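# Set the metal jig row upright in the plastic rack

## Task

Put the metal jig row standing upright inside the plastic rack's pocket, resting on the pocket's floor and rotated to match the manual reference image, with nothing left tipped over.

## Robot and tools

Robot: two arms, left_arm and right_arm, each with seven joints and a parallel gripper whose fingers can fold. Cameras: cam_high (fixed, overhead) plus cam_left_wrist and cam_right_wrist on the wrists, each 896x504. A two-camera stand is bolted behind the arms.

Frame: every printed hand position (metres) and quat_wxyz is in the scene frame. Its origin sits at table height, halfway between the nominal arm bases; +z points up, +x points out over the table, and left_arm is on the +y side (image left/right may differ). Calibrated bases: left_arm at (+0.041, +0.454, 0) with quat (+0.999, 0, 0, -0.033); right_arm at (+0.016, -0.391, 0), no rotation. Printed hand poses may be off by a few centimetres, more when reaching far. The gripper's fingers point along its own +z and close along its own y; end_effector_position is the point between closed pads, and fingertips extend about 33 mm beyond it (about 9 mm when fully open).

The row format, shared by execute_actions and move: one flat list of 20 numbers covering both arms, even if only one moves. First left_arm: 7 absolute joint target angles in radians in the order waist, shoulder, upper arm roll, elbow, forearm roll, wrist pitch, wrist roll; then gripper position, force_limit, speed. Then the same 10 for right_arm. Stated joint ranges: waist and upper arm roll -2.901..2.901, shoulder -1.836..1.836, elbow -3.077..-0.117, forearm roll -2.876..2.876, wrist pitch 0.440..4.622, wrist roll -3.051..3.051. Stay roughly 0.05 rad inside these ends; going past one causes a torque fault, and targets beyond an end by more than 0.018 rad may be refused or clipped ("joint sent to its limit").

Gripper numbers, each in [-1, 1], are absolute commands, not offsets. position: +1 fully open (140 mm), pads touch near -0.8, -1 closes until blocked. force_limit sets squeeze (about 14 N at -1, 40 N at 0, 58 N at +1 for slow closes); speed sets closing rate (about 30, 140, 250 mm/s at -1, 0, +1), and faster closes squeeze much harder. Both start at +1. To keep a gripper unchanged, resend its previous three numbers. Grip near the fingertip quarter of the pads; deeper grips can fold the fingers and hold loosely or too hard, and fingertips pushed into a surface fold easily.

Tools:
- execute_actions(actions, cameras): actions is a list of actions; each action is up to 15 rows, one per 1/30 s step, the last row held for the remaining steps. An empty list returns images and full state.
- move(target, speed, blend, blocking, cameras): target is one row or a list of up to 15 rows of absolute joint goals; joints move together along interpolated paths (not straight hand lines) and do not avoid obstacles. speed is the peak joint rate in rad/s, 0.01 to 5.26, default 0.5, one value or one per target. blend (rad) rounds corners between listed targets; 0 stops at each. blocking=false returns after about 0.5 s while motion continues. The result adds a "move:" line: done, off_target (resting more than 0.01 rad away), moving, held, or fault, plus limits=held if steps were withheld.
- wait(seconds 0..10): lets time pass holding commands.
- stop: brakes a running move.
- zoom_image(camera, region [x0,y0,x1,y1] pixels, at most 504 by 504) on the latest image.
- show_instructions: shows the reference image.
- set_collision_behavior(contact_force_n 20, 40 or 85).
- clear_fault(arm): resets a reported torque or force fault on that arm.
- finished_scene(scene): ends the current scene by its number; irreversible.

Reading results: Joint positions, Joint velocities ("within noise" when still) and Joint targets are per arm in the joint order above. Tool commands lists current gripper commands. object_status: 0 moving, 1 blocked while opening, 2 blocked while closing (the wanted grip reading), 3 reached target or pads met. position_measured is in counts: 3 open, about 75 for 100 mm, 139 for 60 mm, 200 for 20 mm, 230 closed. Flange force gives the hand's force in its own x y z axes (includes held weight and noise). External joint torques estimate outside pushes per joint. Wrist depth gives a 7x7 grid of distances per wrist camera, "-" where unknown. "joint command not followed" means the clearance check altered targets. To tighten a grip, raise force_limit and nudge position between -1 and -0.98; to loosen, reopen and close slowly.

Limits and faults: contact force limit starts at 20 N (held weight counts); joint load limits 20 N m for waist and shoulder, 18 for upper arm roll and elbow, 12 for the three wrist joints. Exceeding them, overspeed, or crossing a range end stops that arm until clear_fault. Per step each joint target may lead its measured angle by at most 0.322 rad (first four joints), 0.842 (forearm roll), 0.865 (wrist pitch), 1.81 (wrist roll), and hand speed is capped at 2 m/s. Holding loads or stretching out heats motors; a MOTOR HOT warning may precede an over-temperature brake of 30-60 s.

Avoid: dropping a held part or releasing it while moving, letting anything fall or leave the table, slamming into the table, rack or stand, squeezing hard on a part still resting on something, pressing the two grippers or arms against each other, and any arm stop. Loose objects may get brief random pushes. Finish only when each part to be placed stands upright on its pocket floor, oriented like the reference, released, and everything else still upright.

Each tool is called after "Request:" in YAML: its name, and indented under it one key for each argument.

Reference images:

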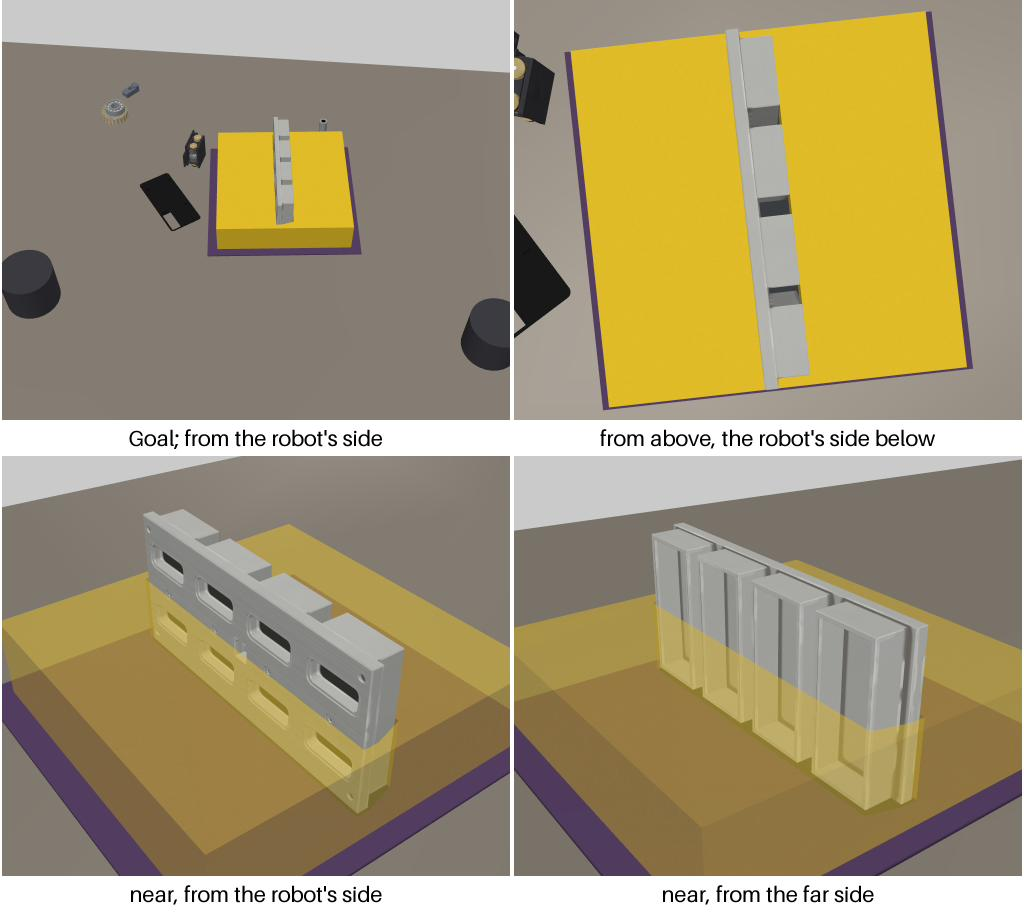

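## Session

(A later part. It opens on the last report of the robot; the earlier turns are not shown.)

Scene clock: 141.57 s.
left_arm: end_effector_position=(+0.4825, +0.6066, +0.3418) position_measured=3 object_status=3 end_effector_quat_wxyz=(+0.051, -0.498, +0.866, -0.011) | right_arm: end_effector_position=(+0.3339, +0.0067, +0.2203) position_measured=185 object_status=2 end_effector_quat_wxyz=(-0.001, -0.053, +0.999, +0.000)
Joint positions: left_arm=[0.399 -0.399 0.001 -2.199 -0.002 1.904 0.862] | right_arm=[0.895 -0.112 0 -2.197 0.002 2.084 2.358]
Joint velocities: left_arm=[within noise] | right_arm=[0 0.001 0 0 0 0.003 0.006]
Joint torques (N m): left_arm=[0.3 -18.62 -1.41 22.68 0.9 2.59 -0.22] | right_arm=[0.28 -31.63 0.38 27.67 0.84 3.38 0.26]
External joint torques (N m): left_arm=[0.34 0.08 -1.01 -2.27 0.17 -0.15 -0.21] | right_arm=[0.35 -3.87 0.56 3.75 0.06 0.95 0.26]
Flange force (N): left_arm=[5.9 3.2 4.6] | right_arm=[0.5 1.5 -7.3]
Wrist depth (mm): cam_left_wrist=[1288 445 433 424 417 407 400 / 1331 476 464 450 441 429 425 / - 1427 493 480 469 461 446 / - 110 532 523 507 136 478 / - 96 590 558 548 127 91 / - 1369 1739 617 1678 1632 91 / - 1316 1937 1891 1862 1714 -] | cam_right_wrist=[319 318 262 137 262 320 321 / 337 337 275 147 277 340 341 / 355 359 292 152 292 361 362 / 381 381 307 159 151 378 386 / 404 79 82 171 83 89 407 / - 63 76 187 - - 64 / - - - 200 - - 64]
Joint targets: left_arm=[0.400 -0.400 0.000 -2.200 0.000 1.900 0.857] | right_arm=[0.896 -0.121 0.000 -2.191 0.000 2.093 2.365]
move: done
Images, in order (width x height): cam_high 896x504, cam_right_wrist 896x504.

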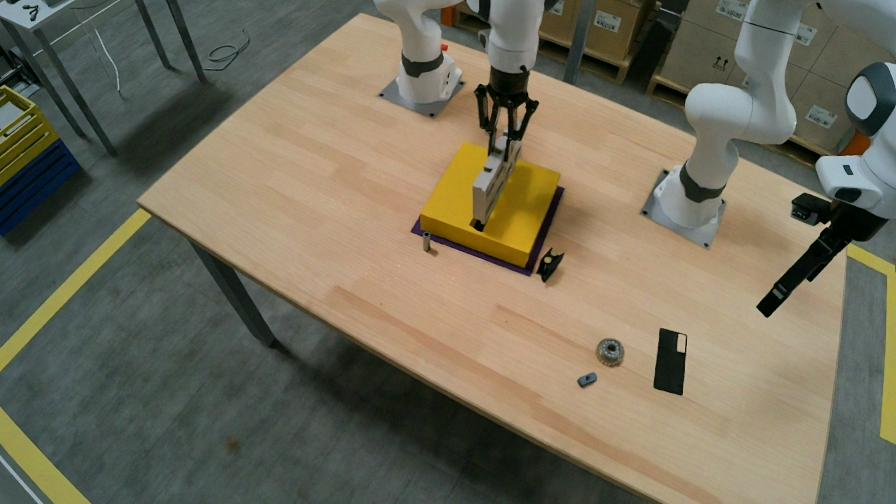

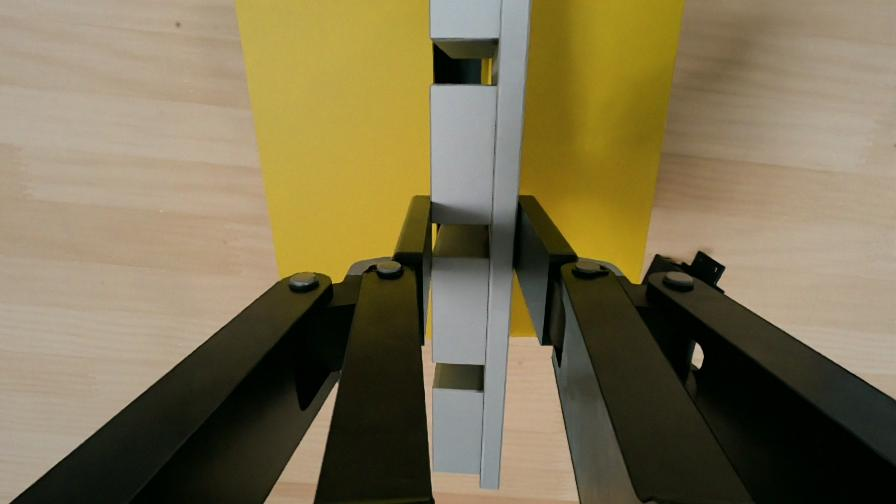

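Request:
move:
  target: [0.4,-0.4,0,-2.2,0,1.9,0.857,1,-0.5,-1,0.9185,-0.050,0,-2.1785,-0.0581,2.098,2.420,-1,0,-1]
  speed: 0.12
  cameras: ["cam_right_wrist","cam_high"]

Request:
zoom_image:
  camera: "cam_right_wrist"
  region: [380, 0, 580, 200]

Request:
zoom_image:
  camera: "cam_high"
  region: [450, 160, 530, 240]

Scene clock: 149.30 s.
left_arm: end_effector_position=(+0.4825, +0.6066, +0.3418) position_measured=3 object_status=3 end_effector_quat_wxyz=(+0.051, -0.498, +0.866, -0.011) | right_arm: end_effector_position=(+0.3339, +0.0040, +0.1905) position_measured=185 object_status=2 end_effector_quat_wxyz=(+0.000, -0.052, +0.998, -0.035)
Joint positions: left_arm=[0.399 -0.399 0.001 -2.199 -0.002 1.904 0.862] | right_arm=[0.917 -0.043 0 -2.188 -0.054 2.091 2.412]
Joint velocities: left_arm=[within noise] | right_arm=[0.001 0.001 0 0 -0.001 0 0.007]
Joint torques (N m): left_arm=[0.3 -18.57 -1.32 22.77 0.9 2.59 -0.26] | right_arm=[0.38 -32.8 0.44 27.69 0.17 3.06 0.35]
External joint torques (N m): left_arm=[0.28 0.1 -0.99 -2.19 0.16 -0.16 -0.25] | right_arm=[0.32 -3.01 0.42 4.26 -0.54 0.76 0.36]
Flange force (N): left_arm=[5.7 2.9 4.5] | right_arm=[-2.8 4.3 -7.7]
Wrist depth (mm): cam_left_wrist=[1288 443 433 421 417 407 401 / 1362 472 463 455 440 431 424 / 1418 1418 496 485 467 462 451 / 1157 110 530 518 504 135 478 / - 103 590 562 548 126 91 / - 1281 1752 621 1690 1666 91 / - - 1778 1922 1833 1778 -] | cam_right_wrist=[309 305 240 177 231 231 281 / 326 324 254 147 244 244 294 / 349 343 268 153 260 262 311 / 371 363 283 159 151 328 332 / 396 79 82 171 83 89 350 / - 63 76 187 - - 64 / - - - 201 - - 64]
Joint targets: left_arm=[0.400 -0.400 0.000 -2.200 0.000 1.900 0.857] | right_arm=[0.918 -0.050 0.000 -2.178 -0.058 2.098 2.420]
move: done
Images, in order (width x height): cam_high 896x504, cam_right_wrist 896x504.

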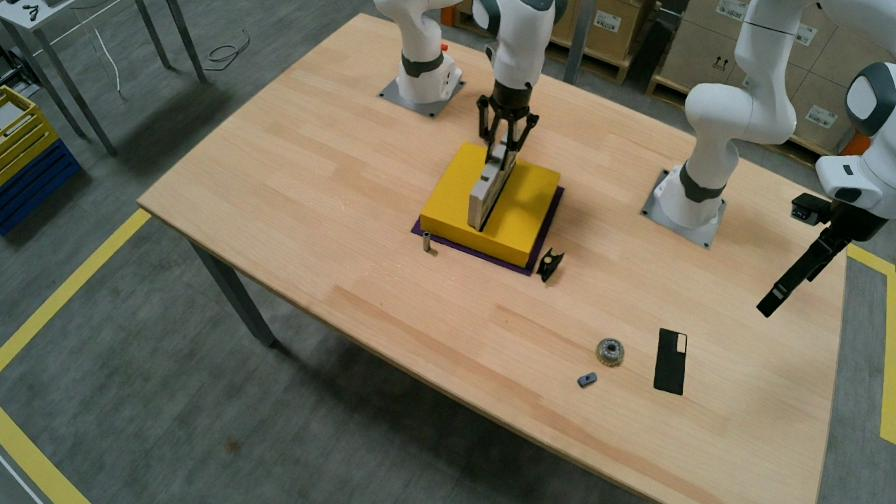

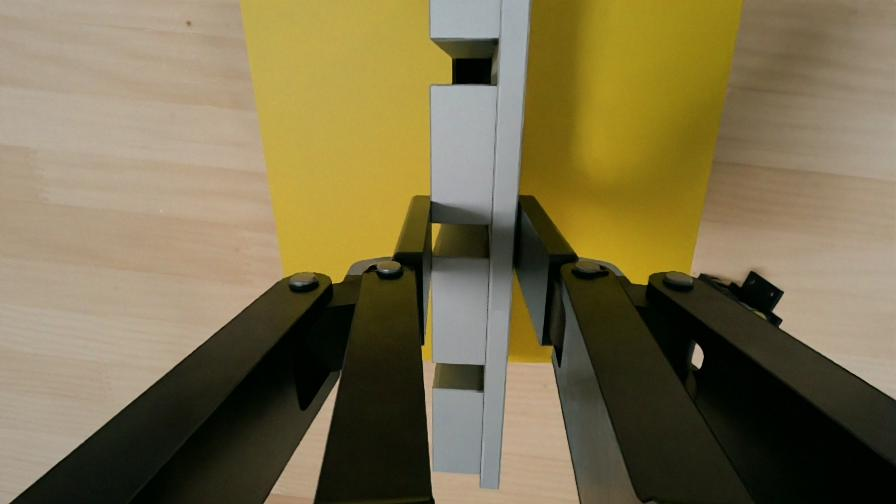

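Scaled by 2.520 from the camera's 896x504 image, which has a finer 1280x720 frame.

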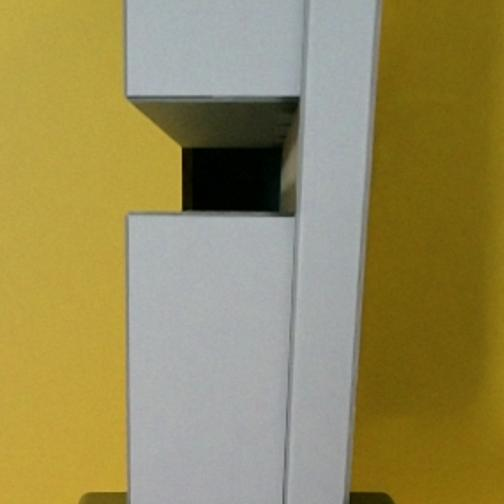

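Scaled by 6.300 from the camera's 896x504 image, which has a finer 1280x720 frame.

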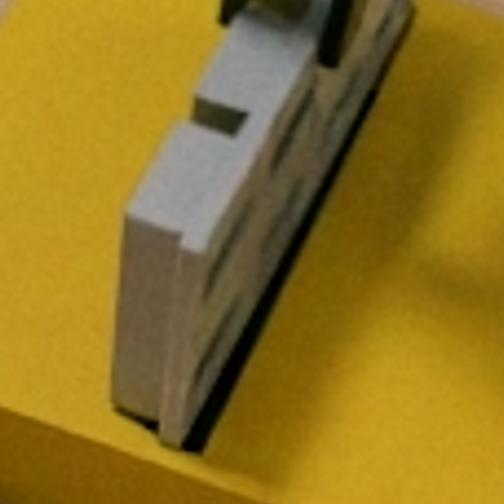

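Request:
zoom_image:
  camera: "cam_high"
  region: [480, 130, 540, 190]

Request:
zoom_image:
  camera: "cam_high"
  region: [460, 205, 490, 235]

Scaled by 8.400 from the camera's 896x504 image, which has a finer 1280x720 frame.

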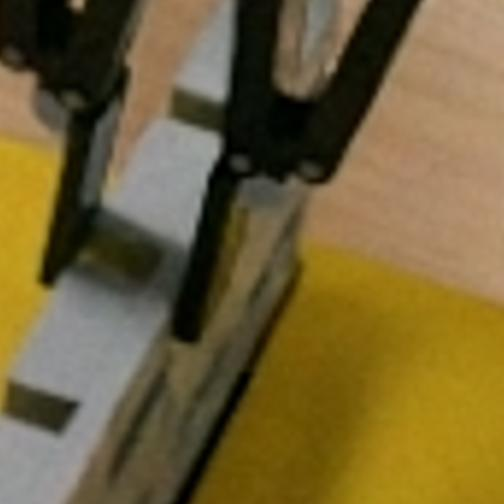

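Scaled by 16.800 from the camera's 896x504 image, which has a finer 1280x720 frame.

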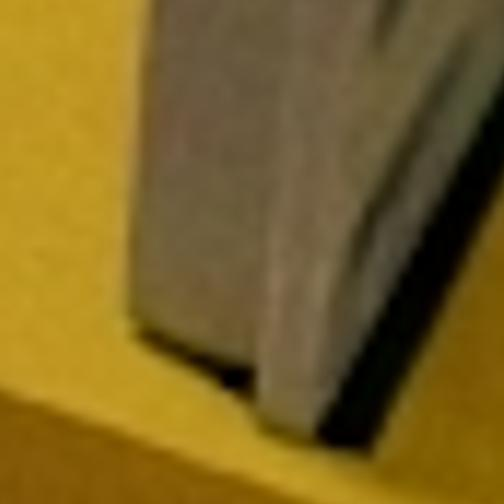

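Request:
zoom_image:
  camera: "cam_right_wrist"
  region: [420, 200, 520, 260]

Request:
zoom_image:
  camera: "cam_right_wrist"
  region: [420, 350, 520, 410]

Request:
zoom_image:
  camera: "cam_high"
  region: [485, 155, 520, 190]

Scaled by 5.040 from the camera's 896x504 image, which has a finer 1280x720 frame.

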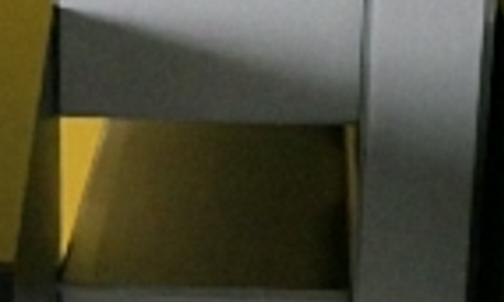

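Scaled by 5.040 from the camera's 896x504 image, which has a finer 1280x720 frame.

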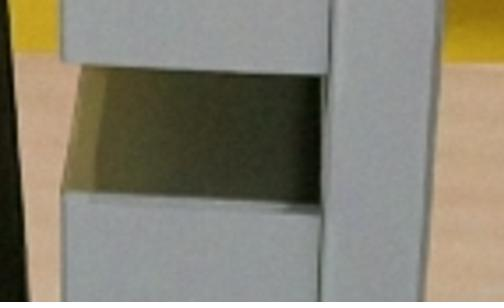

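Scaled by 14.400 from the camera's 896x504 image, which has a finer 1280x720 frame.

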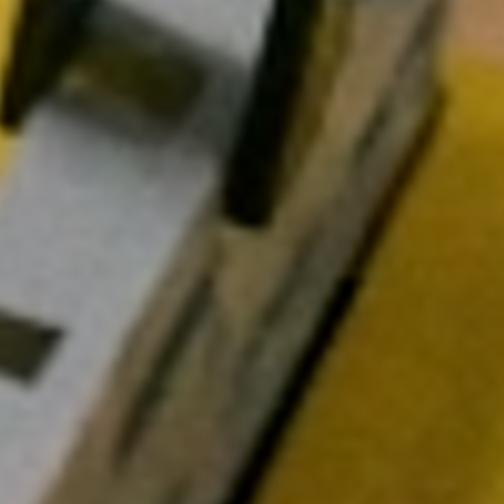

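Request:
move:
  target: [0.4,-0.4,0,-2.2,0,1.9,0.857,1,-0.5,-1,0.9349,-0.0556,0,-2.1994,-0.0589,2.113,2.4137,-1,0,-1]
  speed: 0.04
  cameras: ["cam_right_wrist","cam_high"]

Request:
zoom_image:
  camera: "cam_right_wrist"
  region: [420, 30, 520, 90]

Request:
zoom_image:
  camera: "cam_high"
  region: [460, 155, 540, 235]

Request:
zoom_image:
  camera: "cam_high"
  region: [460, 205, 490, 235]

Scene clock: 155.53 s.
left_arm: end_effector_position=(+0.4825, +0.6066, +0.3418) position_measured=3 object_status=3 end_effector_quat_wxyz=(+0.051, -0.498, +0.866, -0.011) | right_arm: end_effector_position=(+0.3275, +0.0073, +0.1866) position_measured=185 object_status=2 end_effector_quat_wxyz=(+0.003, -0.059, +0.998, -0.034)
Joint positions: left_arm=[0.399 -0.399 0.001 -2.199 -0.002 1.904 0.862] | right_arm=[0.932 -0.047 0 -2.204 -0.057 2.108 2.414]
Joint velocities: left_arm=[within noise] | right_arm=[0.001 0 -0.001 0 0.001 0.003 0.001]
Joint torques (N m): left_arm=[0.28 -18.58 -1.37 22.77 0.88 2.59 -0.24] | right_arm=[1.49 -32.87 0.87 26.3 0.73 2.61 -0.01]
External joint torques (N m): left_arm=[0.29 0.03 -1 -2.09 0.15 -0.13 -0.23] | right_arm=[1.53 -3.31 0.96 2.92 0.03 0.3 0]
Flange force (N): left_arm=[5.7 2.8 4.3] | right_arm=[1.5 1.4 -7.2]
Wrist depth (mm): cam_left_wrist=[1288 442 435 423 415 407 402 / 1339 473 464 451 441 433 423 / - 1410 497 483 469 459 450 / 1185 110 526 520 504 135 475 / - 103 591 559 543 127 91 / - 1324 1714 614 1666 1632 91 / - 1288 1792 1876 1819 1778 -] | cam_right_wrist=[305 300 235 176 227 228 278 / 321 320 249 147 239 242 293 / 344 337 265 153 254 259 309 / 368 359 277 160 151 324 329 / 391 79 82 171 83 89 345 / - 63 76 186 - - 64 / - - - 198 - - 64]
Joint targets: left_arm=[0.400 -0.400 0.000 -2.200 0.000 1.900 0.857] | right_arm=[0.935 -0.056 0.000 -2.199 -0.059 2.113 2.414]
move: done
Images, in order (width x height): cam_high 896x504, cam_right_wrist 896x504.

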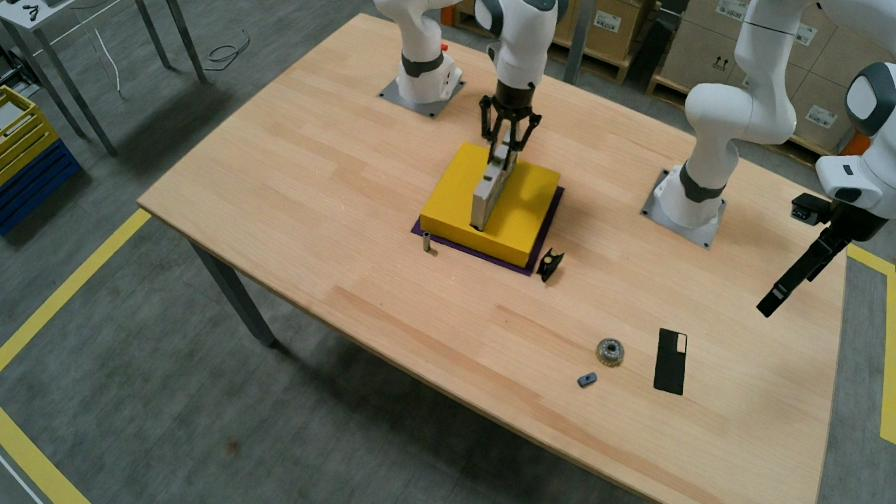

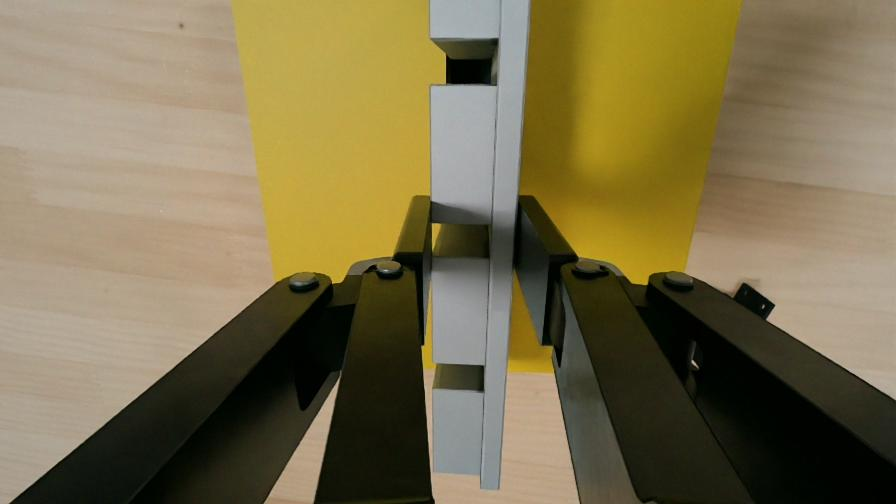

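Scaled by 5.040 from the camera's 896x504 image, which has a finer 1280x720 frame.

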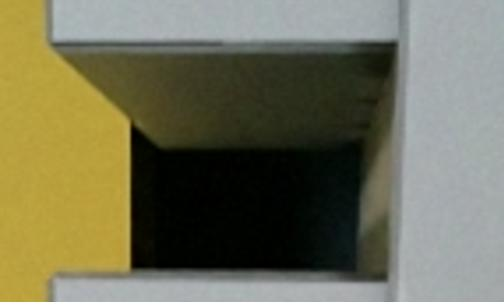

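Scaled by 6.300 from the camera's 896x504 image, which has a finer 1280x720 frame.

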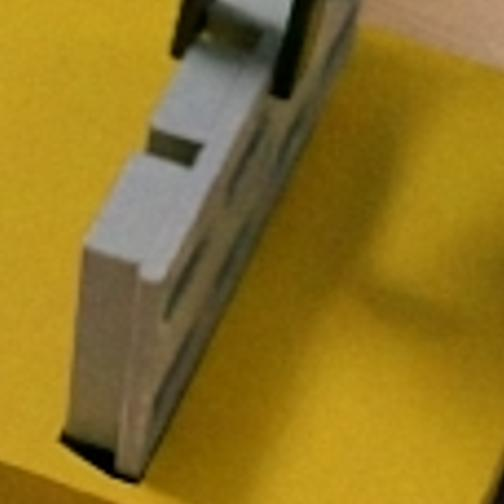

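Scaled by 16.800 from the camera's 896x504 image, which has a finer 1280x720 frame.

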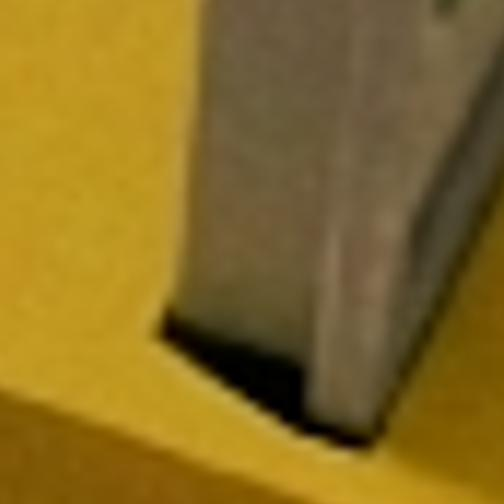

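Request:
move:
  target:
    - [0.4,-0.4,0,-2.2,0,1.9,0.857,1,-0.5,-1,0.9331,-0.0591,0,-2.2035,-0.0589,2.1136,2.4119,-1,0,-1]
    - [0.4,-0.4,0,-2.2,0,1.9,0.857,1,-0.5,-1,0.9331,-0.0522,0,-2.2118,-0.0589,2.1288,2.4119,-1,0,-1]
  speed: 0.03
  cameras: ["cam_right_wrist","cam_high"]

Request:
zoom_image:
  camera: "cam_right_wrist"
  region: [420, 30, 520, 90]

Request:
zoom_image:
  camera: "cam_high"
  region: [460, 155, 540, 235]

Request:
zoom_image:
  camera: "cam_high"
  region: [460, 205, 490, 235]

Scene clock: 158.13 s.
left_arm: end_effector_position=(+0.4825, +0.6066, +0.3418) position_measured=3 object_status=3 end_effector_quat_wxyz=(+0.051, -0.498, +0.866, -0.011) | right_arm: end_effector_position=(+0.3273, +0.0070, +0.1826) position_measured=185 object_status=2 end_effector_quat_wxyz=(+0.004, -0.060, +0.998, -0.033)
Joint positions: left_arm=[0.399 -0.399 0.001 -2.199 -0.002 1.904 0.862] | right_arm=[0.932 -0.047 -0.001 -2.216 -0.057 2.124 2.414]
Joint velocities: left_arm=[within noise] | right_arm=[0 0 -0.002 -0.003 0 0.004 0]
Joint torques (N m): left_arm=[0.3 -18.57 -1.32 22.76 0.89 2.59 -0.24] | right_arm=[0.9 -31.58 1.02 26.27 0.81 2.64 -0.07]
External joint torques (N m): left_arm=[0.32 0.16 -0.94 -2.16 0.16 -0.14 -0.23] | right_arm=[0.87 -2.11 1.04 2.98 0.11 0.32 -0.06]
Flange force (N): left_arm=[5.4 2.8 4.5] | right_arm=[-1.4 3.7 -6.0]
Wrist depth (mm): cam_left_wrist=[1281 446 433 422 414 407 401 / 1331 474 461 453 439 433 422 / 1324 1435 496 482 468 459 450 / 1174 110 528 517 504 136 477 / - 96 593 558 549 126 91 / - 1248 1714 613 1621 1610 91 / - 1281 1655 1891 1765 1727 -] | cam_right_wrist=[301 295 232 176 225 223 275 / 315 311 245 147 236 237 290 / 339 333 261 153 251 254 307 / 361 356 273 160 151 322 324 / 388 79 82 171 83 89 345 / - 63 76 186 - - 64 / - - - 199 - - 64]
Joint targets: left_arm=[0.400 -0.400 0.000 -2.200 0.000 1.900 0.857] | right_arm=[0.933 -0.052 0.000 -2.212 -0.059 2.129 2.412]
move: done
Images, in order (width x height): cam_high 896x504, cam_right_wrist 896x504.

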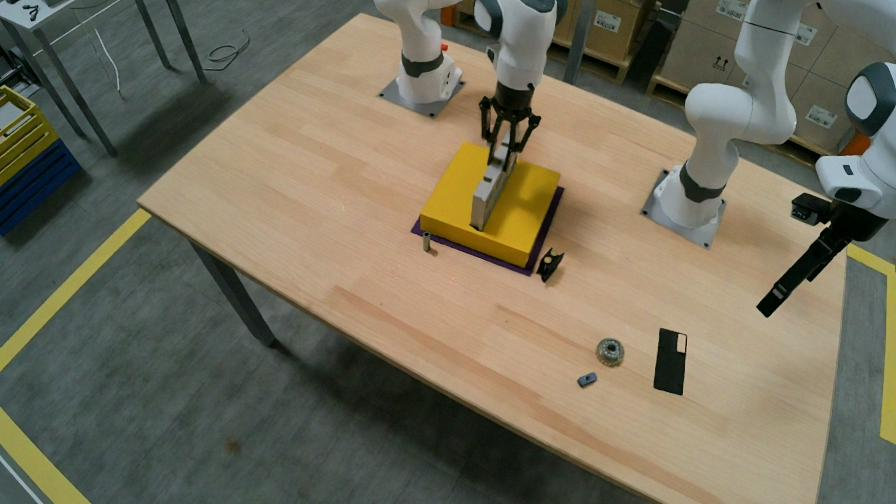

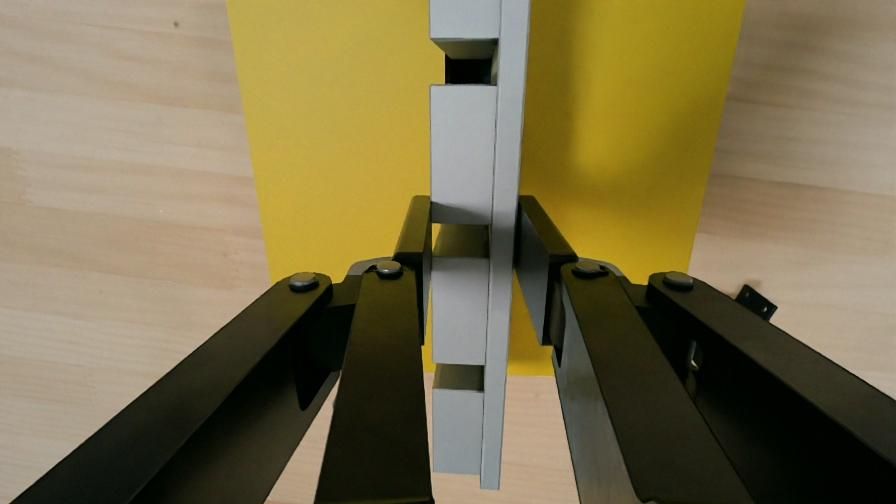

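Scaled by 5.040 from the camera's 896x504 image, which has a finer 1280x720 frame.

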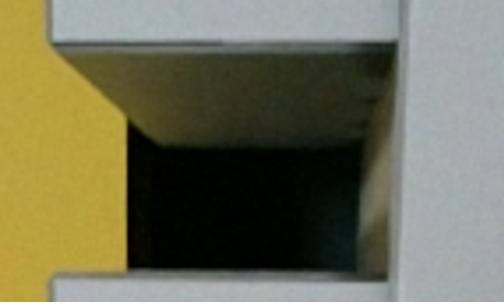

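Scaled by 6.300 from the camera's 896x504 image, which has a finer 1280x720 frame.

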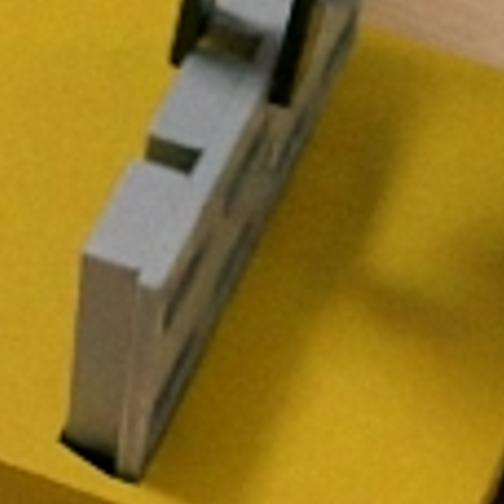

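Scaled by 16.800 from the camera's 896x504 image, which has a finer 1280x720 frame.

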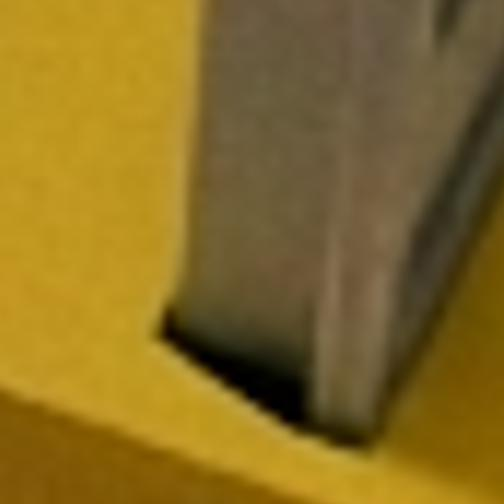

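Request:
move:
  target:
    - [0.4,-0.4,0,-2.2,0,1.9,0.857,1,-0.5,-1,0.9301,-0.061,0,-2.2136,-0.0589,2.1228,2.4090,-1,0,-1]
  speed: 0.03
  cameras: ["cam_right_wrist","cam_high"]

Request:
zoom_image:
  camera: "cam_right_wrist"
  region: [420, 30, 520, 90]

Request:
zoom_image:
  camera: "cam_high"
  region: [460, 205, 490, 235]

Request:
zoom_image:
  camera: "cam_high"
  region: [490, 150, 530, 190]

Scene clock: 159.60 s.
left_arm: end_effector_position=(+0.4825, +0.6066, +0.3418) position_measured=3 object_status=3 end_effector_quat_wxyz=(+0.051, -0.498, +0.866, -0.011) | right_arm: end_effector_position=(+0.3273, +0.0061, +0.1839) position_measured=185 object_status=2 end_effector_quat_wxyz=(+0.005, -0.059, +0.998, -0.032)
Joint positions: left_arm=[0.399 -0.399 0.001 -2.199 -0.002 1.904 0.862] | right_arm=[0.931 -0.052 -0.001 -2.219 -0.057 2.123 2.414]
Joint torques (N m): left_arm=[0.22 -18.52 -1.36 22.79 0.91 2.59 -0.22] | right_arm=[-0.14 -33.19 0.82 26.41 0.82 2.41 -0.2]
External joint torques (N m): left_arm=[0.21 0.24 -1.02 -2.16 0.17 -0.15 -0.21] | right_arm=[-0.15 -3.96 0.87 3.14 0.12 0.09 -0.19]
Flange force (N): left_arm=[5.4 2.5 4.5] | right_arm=[0.8 -0.8 -8.7]
Wrist depth (mm): cam_left_wrist=[1274 445 435 420 412 405 399 / 1316 472 462 455 441 432 425 / - 1435 494 482 473 460 450 / - 110 528 519 505 136 476 / - 103 594 559 545 127 91 / - 1331 1739 621 1643 1610 91 / - 1295 1819 1833 1765 1727 -] | cam_right_wrist=[301 298 233 177 225 223 275 / 319 315 247 147 237 239 290 / 341 336 260 153 251 256 309 / 362 354 273 159 151 324 326 / 388 79 82 171 83 89 347 / - 63 76 186 - - 64 / - - - 199 - - 64]
Joint targets: left_arm=[0.400 -0.400 0.000 -2.200 0.000 1.900 0.857] | right_arm=[0.930 -0.061 0.000 -2.214 -0.059 2.123 2.409]
move: done
Images, in order (width x height): cam_high 896x504, cam_right_wrist 896x504.

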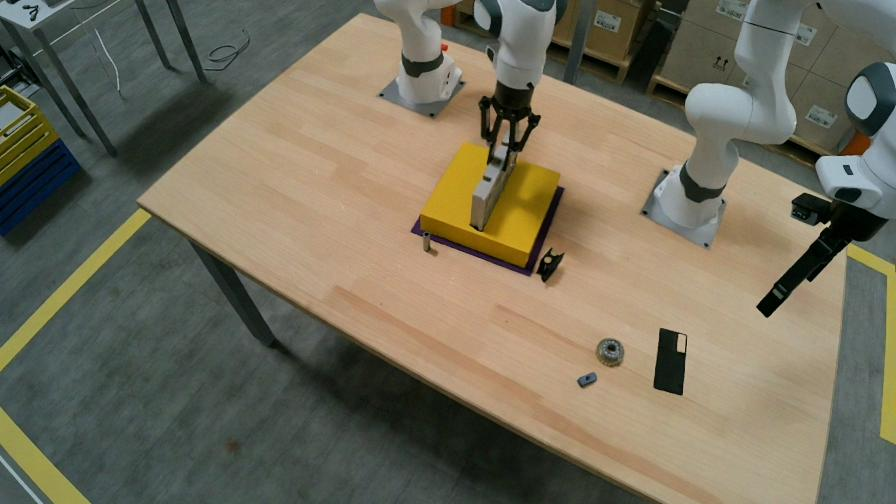

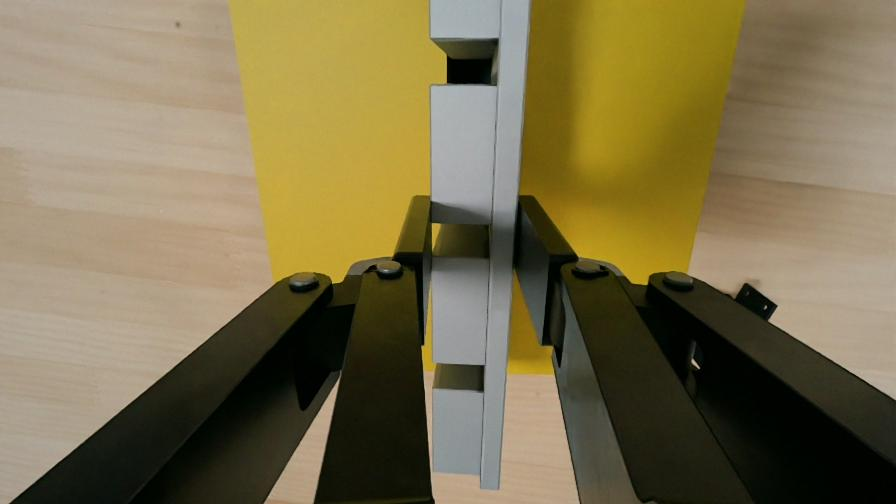

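Scaled by 5.040 from the camera's 896x504 image, which has a finer 1280x720 frame.

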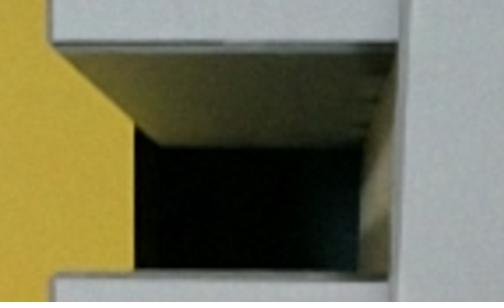

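Scaled by 16.800 from the camera's 896x504 image, which has a finer 1280x720 frame.

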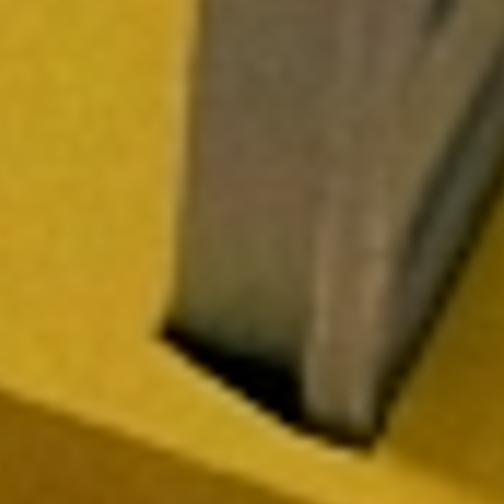

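Scaled by 12.600 from the camera's 896x504 image, which has a finer 1280x720 frame.

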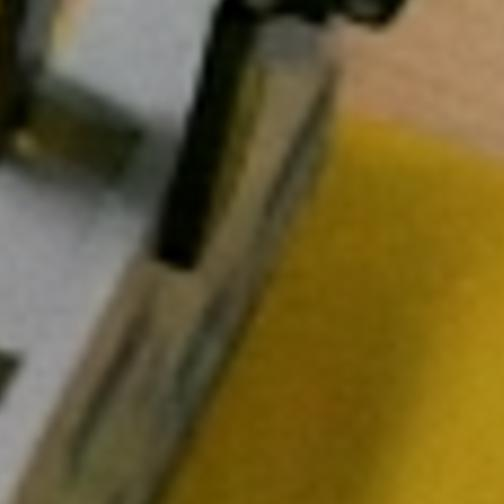

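Request:
move:
  target:
    - [0.4,-0.4,0,-2.2,0,1.9,0.857,1,-0.5,-1,0.9301,-0.0518,0,-2.2246,-0.0589,2.143,2.406,-1,0,-1]
  speed: 0.03
  cameras: ["cam_right_wrist","cam_high"]

Request:
zoom_image:
  camera: "cam_right_wrist"
  region: [420, 30, 520, 90]

Request:
zoom_image:
  camera: "cam_high"
  region: [460, 205, 490, 235]

Scene clock: 161.20 s.
left_arm: end_effector_position=(+0.4825, +0.6066, +0.3418) position_measured=3 object_status=3 end_effector_quat_wxyz=(+0.051, -0.498, +0.866, -0.011) | right_arm: end_effector_position=(+0.3273, +0.0055, +0.1780) position_measured=185 object_status=2 end_effector_quat_wxyz=(+0.005, -0.060, +0.998, -0.032)
Joint positions: left_arm=[0.399 -0.399 0.001 -2.199 -0.002 1.904 0.862] | right_arm=[0.93 -0.046 -0.001 -2.228 -0.057 2.139 2.413]
Joint torques (N m): left_arm=[0.28 -18.6 -1.37 22.74 0.89 2.57 -0.26] | right_arm=[0.49 -31.46 0.99 26.25 0.81 2.51 -0.22]
External joint torques (N m): left_arm=[0.34 0.12 -0.93 -2.19 0.15 -0.17 -0.25] | right_arm=[0.4 -2.18 0.94 3.11 0.11 0.19 -0.21]
Flange force (N): left_arm=[5.6 2.9 4.4] | right_arm=[-2.2 3.4 -6.6]
Wrist depth (mm): cam_left_wrist=[1281 443 435 423 415 405 398 / 1354 474 468 449 442 432 421 / 1346 1462 496 486 469 459 450 / 1185 110 531 520 508 136 476 / - 103 591 559 543 126 91 / - 1295 1739 616 1690 1655 91 / - 1295 1765 1862 1765 1739 -] | cam_right_wrist=[295 289 226 177 220 219 270 / 313 306 240 147 231 233 287 / 335 328 255 153 246 250 303 / 354 350 267 159 151 318 320 / 383 79 82 171 83 89 337 / - 63 76 186 - - 64 / - - - 200 - - 64]
Joint targets: left_arm=[0.400 -0.400 0.000 -2.200 0.000 1.900 0.857] | right_arm=[0.930 -0.052 0.000 -2.225 -0.059 2.143 2.406]
move: done
Images, in order (width x height): cam_high 896x504, cam_right_wrist 896x504.

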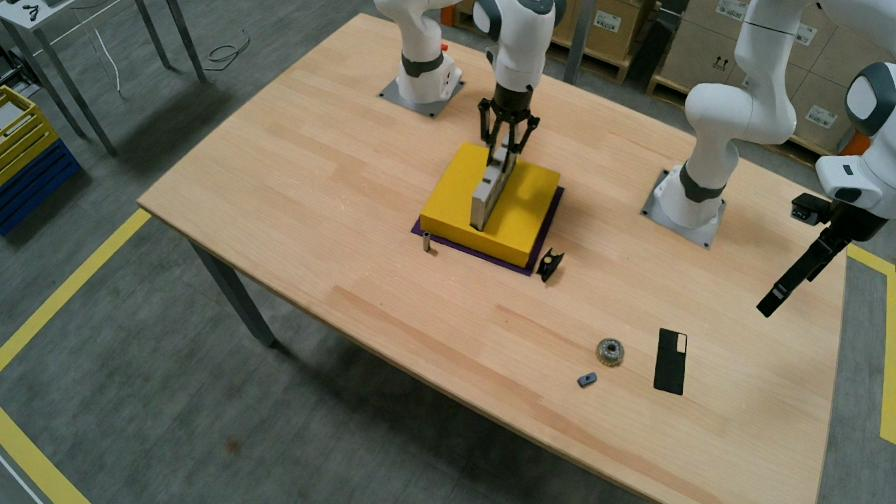

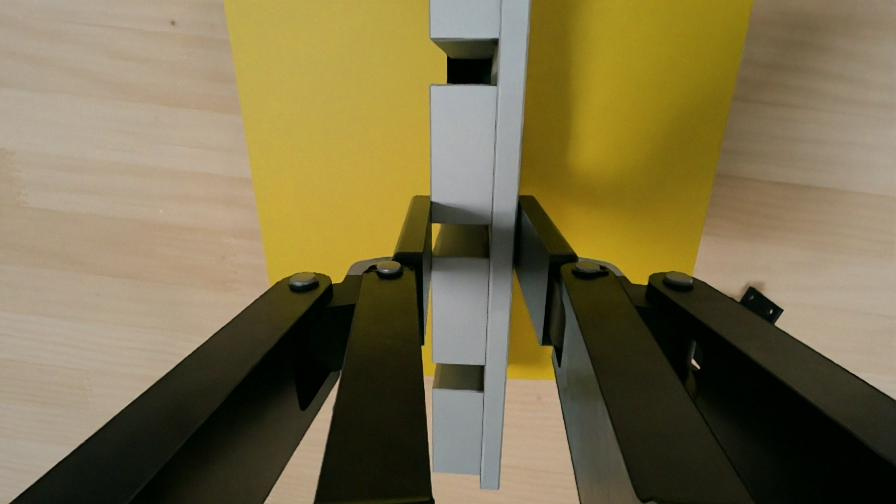

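Scaled by 5.040 from the camera's 896x504 image, which has a finer 1280x720 frame.

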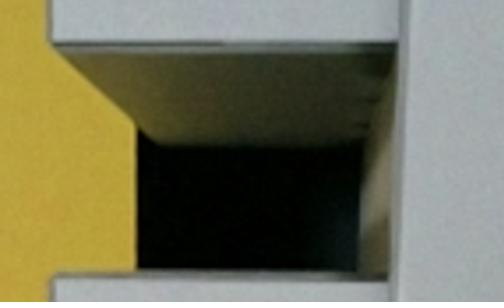

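Scaled by 16.800 from the camera's 896x504 image, which has a finer 1280x720 frame.

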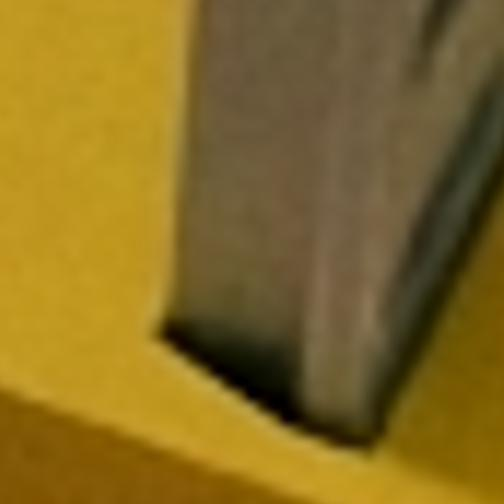

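Request:
move:
  target:
    - [0.4,-0.4,0,-2.2,0,1.9,0.857,1,-0.5,-1,0.9301,-0.0378,0,-2.241,-0.0589,2.1734,2.406,-1,0,-1]
  speed: 0.03

Request:
move:
  target:
    - [0.4,-0.4,0,-2.2,0,1.9,0.857,1,-0.5,-1,0.9301,-0.0298,0,-2.2498,-0.0589,2.1902,2.406,-1,0,-1]
  speed: 0.03
  cameras: ["cam_right_wrist","cam_high"]

Request:
zoom_image:
  camera: "cam_high"
  region: [460, 155, 540, 235]

Scene clock: 162.93 s.
left_arm: end_effector_position=(+0.4825, +0.6066, +0.3418) position_measured=3 object_status=3 end_effector_quat_wxyz=(+0.051, -0.498, +0.866, -0.011) | right_arm: end_effector_position=(+0.3273, +0.0057, +0.1664) position_measured=185 object_status=2 end_effector_quat_wxyz=(+0.005, -0.060, +0.998, -0.031)
Joint positions: left_arm=[0.399 -0.399 0.001 -2.199 -0.002 1.904 0.862] | right_arm=[0.929 -0.033 -0.001 -2.244 -0.057 2.17 2.412]
Joint velocities: left_arm=[within noise] | right_arm=[0.002 0.002 0 -0.001 0 0.003 -0.001]
Joint torques (N m): left_arm=[0.27 -18.48 -1.34 22.71 0.91 2.61 -0.25] | right_arm=[0.76 -31.65 1.19 24.84 0.8 2.44 -0.25]
External joint torques (N m): left_arm=[0.24 0.11 -1.03 -2.13 0.17 -0.11 -0.25] | right_arm=[0.74 -2.01 1.2 1.83 0.12 0.1 -0.25]
Flange force (N): left_arm=[5.6 2.7 4.4] | right_arm=[0.7 1.1 -4.8]
Wrist depth (mm): cam_left_wrist=[1302 445 436 422 414 408 398 / 1369 475 462 453 441 430 422 / 1324 1418 493 482 471 461 451 / 1254 120 528 519 501 136 476 / - 103 594 558 544 127 91 / - 97 1752 621 1643 1610 91 / - - 1727 1847 1833 1752 -] | cam_right_wrist=[283 278 216 177 210 209 262 / 300 295 229 147 221 220 275 / 322 315 243 154 236 235 292 / 344 337 256 159 151 251 311 / 367 79 82 171 83 89 326 / - 63 76 186 - - 64 / - - - 200 - - 64]
Joint targets: left_arm=[0.400 -0.400 0.000 -2.200 0.000 1.900 0.857] | right_arm=[0.930 -0.038 0.000 -2.241 -0.059 2.173 2.406]
move: done

Scene clock: 163.80 s.
left_arm: end_effector_position=(+0.4825, +0.6066, +0.3418) position_measured=3 object_status=3 end_effector_quat_wxyz=(+0.051, -0.498, +0.866, -0.011) | right_arm: end_effector_position=(+0.3273, +0.0058, +0.1601) position_measured=185 object_status=2 end_effector_quat_wxyz=(+0.005, -0.060, +0.998, -0.030)
Joint positions: left_arm=[0.399 -0.399 0.001 -2.199 -0.002 1.904 0.862] | right_arm=[0.929 -0.025 -0.001 -2.253 -0.057 2.187 2.412]
Joint torques (N m): left_arm=[0.32 -18.58 -1.38 22.75 0.89 2.59 -0.22] | right_arm=[0.82 -31.67 1.29 25.16 0.82 2.45 -0.27]
External joint torques (N m): left_arm=[0.36 0.19 -0.99 -2.2 0.16 -0.14 -0.21] | right_arm=[0.73 -1.81 1.23 2.26 0.14 0.11 -0.26]
Flange force (N): left_arm=[5.5 2.8 4.6] | right_arm=[-0.7 2.6 -5.1]
Wrist depth (mm): cam_left_wrist=[1274 445 435 422 414 407 400 / 1339 471 463 448 440 430 421 / - 1427 494 482 476 460 451 / - 119 527 520 508 135 477 / - 103 593 563 547 126 91 / - 1346 1714 616 1678 1610 91 / - 1216 1819 1876 1833 1752 -] | cam_right_wrist=[277 272 211 177 204 202 256 / 293 289 223 147 216 214 272 / 314 309 237 154 229 228 286 / 337 329 250 159 151 244 304 / 357 79 82 171 83 89 319 / - 63 76 187 - - 64 / - - - 200 - - 64]
Joint targets: left_arm=[0.400 -0.400 0.000 -2.200 0.000 1.900 0.857] | right_arm=[0.930 -0.030 0.000 -2.250 -0.059 2.190 2.406]
move: done
Images, in order (width x height): cam_high 896x504, cam_right_wrist 896x504.

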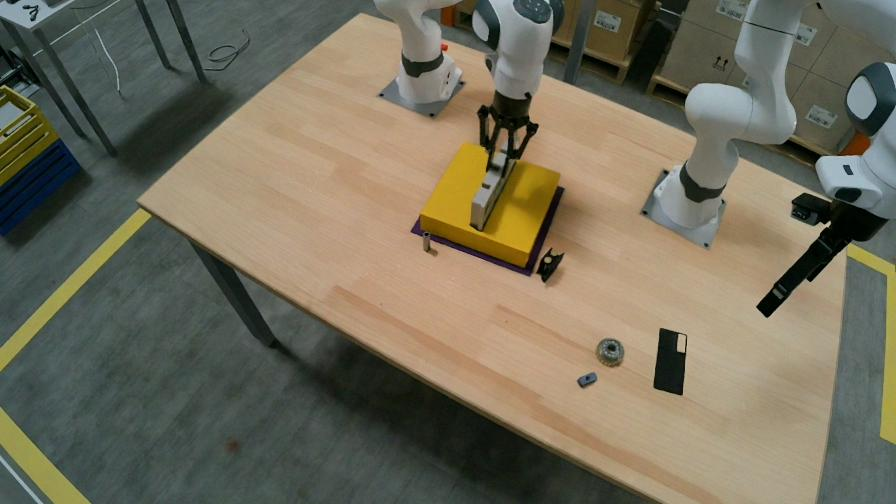

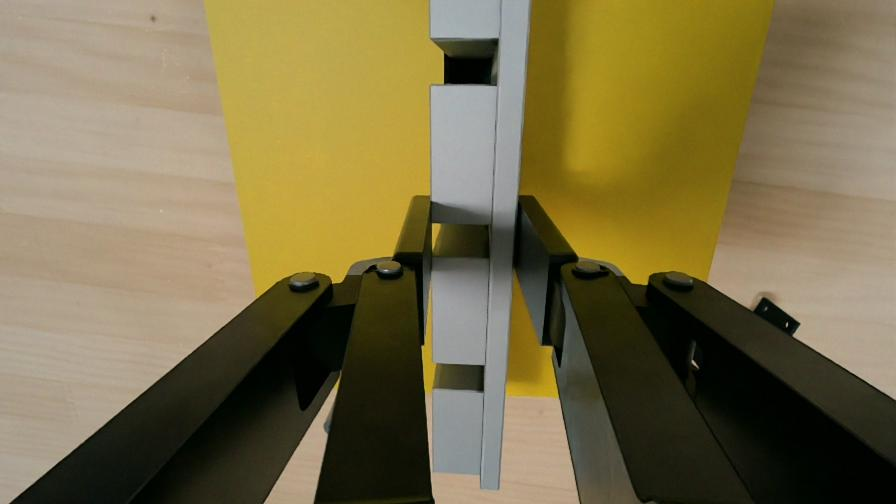

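Scaled by 6.300 from the camera's 896x504 image, which has a finer 1280x720 frame.

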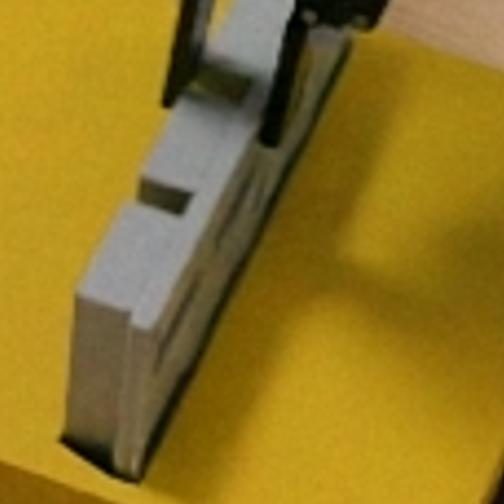

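Request:
move:
  target:
    - [0.4,-0.4,0,-2.2,0,1.9,0.857,1,-0.5,-1,0.9301,-0.0165,0,-2.2614,-0.0589,2.2151,2.406,-1,0,-1]
  speed: 0.03

Request:
move:
  target:
    - [0.4,-0.4,0,-2.2,0,1.9,0.857,1,-0.5,-1,0.9301,-0.0095,0,-2.2668,-0.0589,2.2275,2.406,-1,0,-1]
  speed: 0.03

Scene clock: 165.60 s.
left_arm: end_effector_position=(+0.4825, +0.6066, +0.3418) position_measured=3 object_status=3 end_effector_quat_wxyz=(+0.051, -0.498, +0.866, -0.011) | right_arm: end_effector_position=(+0.3273, +0.0060, +0.1505) position_measured=185 object_status=2 end_effector_quat_wxyz=(+0.005, -0.061, +0.998, -0.030)
Joint positions: left_arm=[0.399 -0.399 0.001 -2.199 -0.002 1.904 0.862] | right_arm=[0.929 -0.012 -0.001 -2.264 -0.057 2.212 2.412]
Joint velocities: left_arm=[within noise] | right_arm=[-0.001 0 -0.001 -0.003 0.001 0.004 0.001]
Joint torques (N m): left_arm=[0.29 -18.53 -1.31 22.73 0.89 2.59 -0.26] | right_arm=[0.97 -31.76 1.45 24.46 0.84 2.32 -0.24]
External joint torques (N m): left_arm=[0.22 0.28 -1.04 -2.26 0.15 -0.15 -0.25] | right_arm=[0.81 -1.83 1.32 1.91 0.16 0 -0.23]
Flange force (N): left_arm=[5.6 2.6 4.7] | right_arm=[0.2 1.9 -5.0]
Wrist depth (mm): cam_left_wrist=[1261 444 434 421 412 407 398 / 1385 475 463 452 440 431 423 / 1267 1393 495 484 470 461 449 / 1185 110 530 520 506 135 477 / - 103 593 561 539 127 91 / - 1302 1765 619 1655 1610 91 / - 1248 1969 1862 1792 1727 -] | cam_right_wrist=[268 260 201 175 196 195 248 / 286 279 213 148 206 204 262 / 304 296 227 153 218 219 278 / 323 319 239 159 151 232 295 / 348 79 82 171 83 89 309 / - 63 76 186 - - 64 / - - - 199 - - 64]
Joint targets: left_arm=[0.400 -0.400 0.000 -2.200 0.000 1.900 0.857] | right_arm=[0.930 -0.017 0.000 -2.261 -0.059 2.215 2.406]
move: done

Scene clock: 166.37 s.
left_arm: end_effector_position=(+0.4825, +0.6066, +0.3418) position_measured=3 object_status=3 end_effector_quat_wxyz=(+0.051, -0.498, +0.866, -0.011) | right_arm: end_effector_position=(+0.3273, +0.0062, +0.1458) position_measured=185 object_status=2 end_effector_quat_wxyz=(+0.005, -0.061, +0.998, -0.029)
Joint positions: left_arm=[0.399 -0.399 0.001 -2.199 -0.002 1.904 0.862] | right_arm=[0.929 -0.005 -0.001 -2.269 -0.057 2.225 2.412]
Joint velocities: left_arm=[within noise] | right_arm=[0 0 0.001 -0.001 0.001 0.003 0]
Joint torques (N m): left_arm=[0.26 -18.57 -1.4 22.72 0.9 2.57 -0.21] | right_arm=[1 -31.87 1.51 24.31 0.84 2.34 -0.26]
External joint torques (N m): left_arm=[0.33 0.03 -0.96 -2.14 0.17 -0.15 -0.21] | right_arm=[1.05 -1.7 1.56 1.82 0.17 0.01 -0.25]
Flange force (N): left_arm=[5.7 3.0 4.3] | right_arm=[0.4 2.3 -4.7]
Wrist depth (mm): cam_left_wrist=[1267 444 434 423 415 407 399 / 1354 474 460 450 439 432 422 / 1369 1435 492 479 472 456 449 / 1302 119 530 520 505 136 478 / - 96 593 563 544 126 91 / - 1295 1690 617 1678 1621 91 / - 1254 1862 1862 1862 1727 -] | cam_right_wrist=[264 204 198 191 192 191 243 / 281 273 209 148 203 201 258 / 297 291 222 154 215 214 272 / 316 311 234 159 151 227 289 / 341 79 82 171 83 89 304 / - 63 76 187 - - 64 / - - - 200 - - 64]
Joint targets: left_arm=[0.400 -0.400 0.000 -2.200 0.000 1.900 0.857] | right_arm=[0.930 -0.010 0.000 -2.267 -0.059 2.228 2.406]
move: done


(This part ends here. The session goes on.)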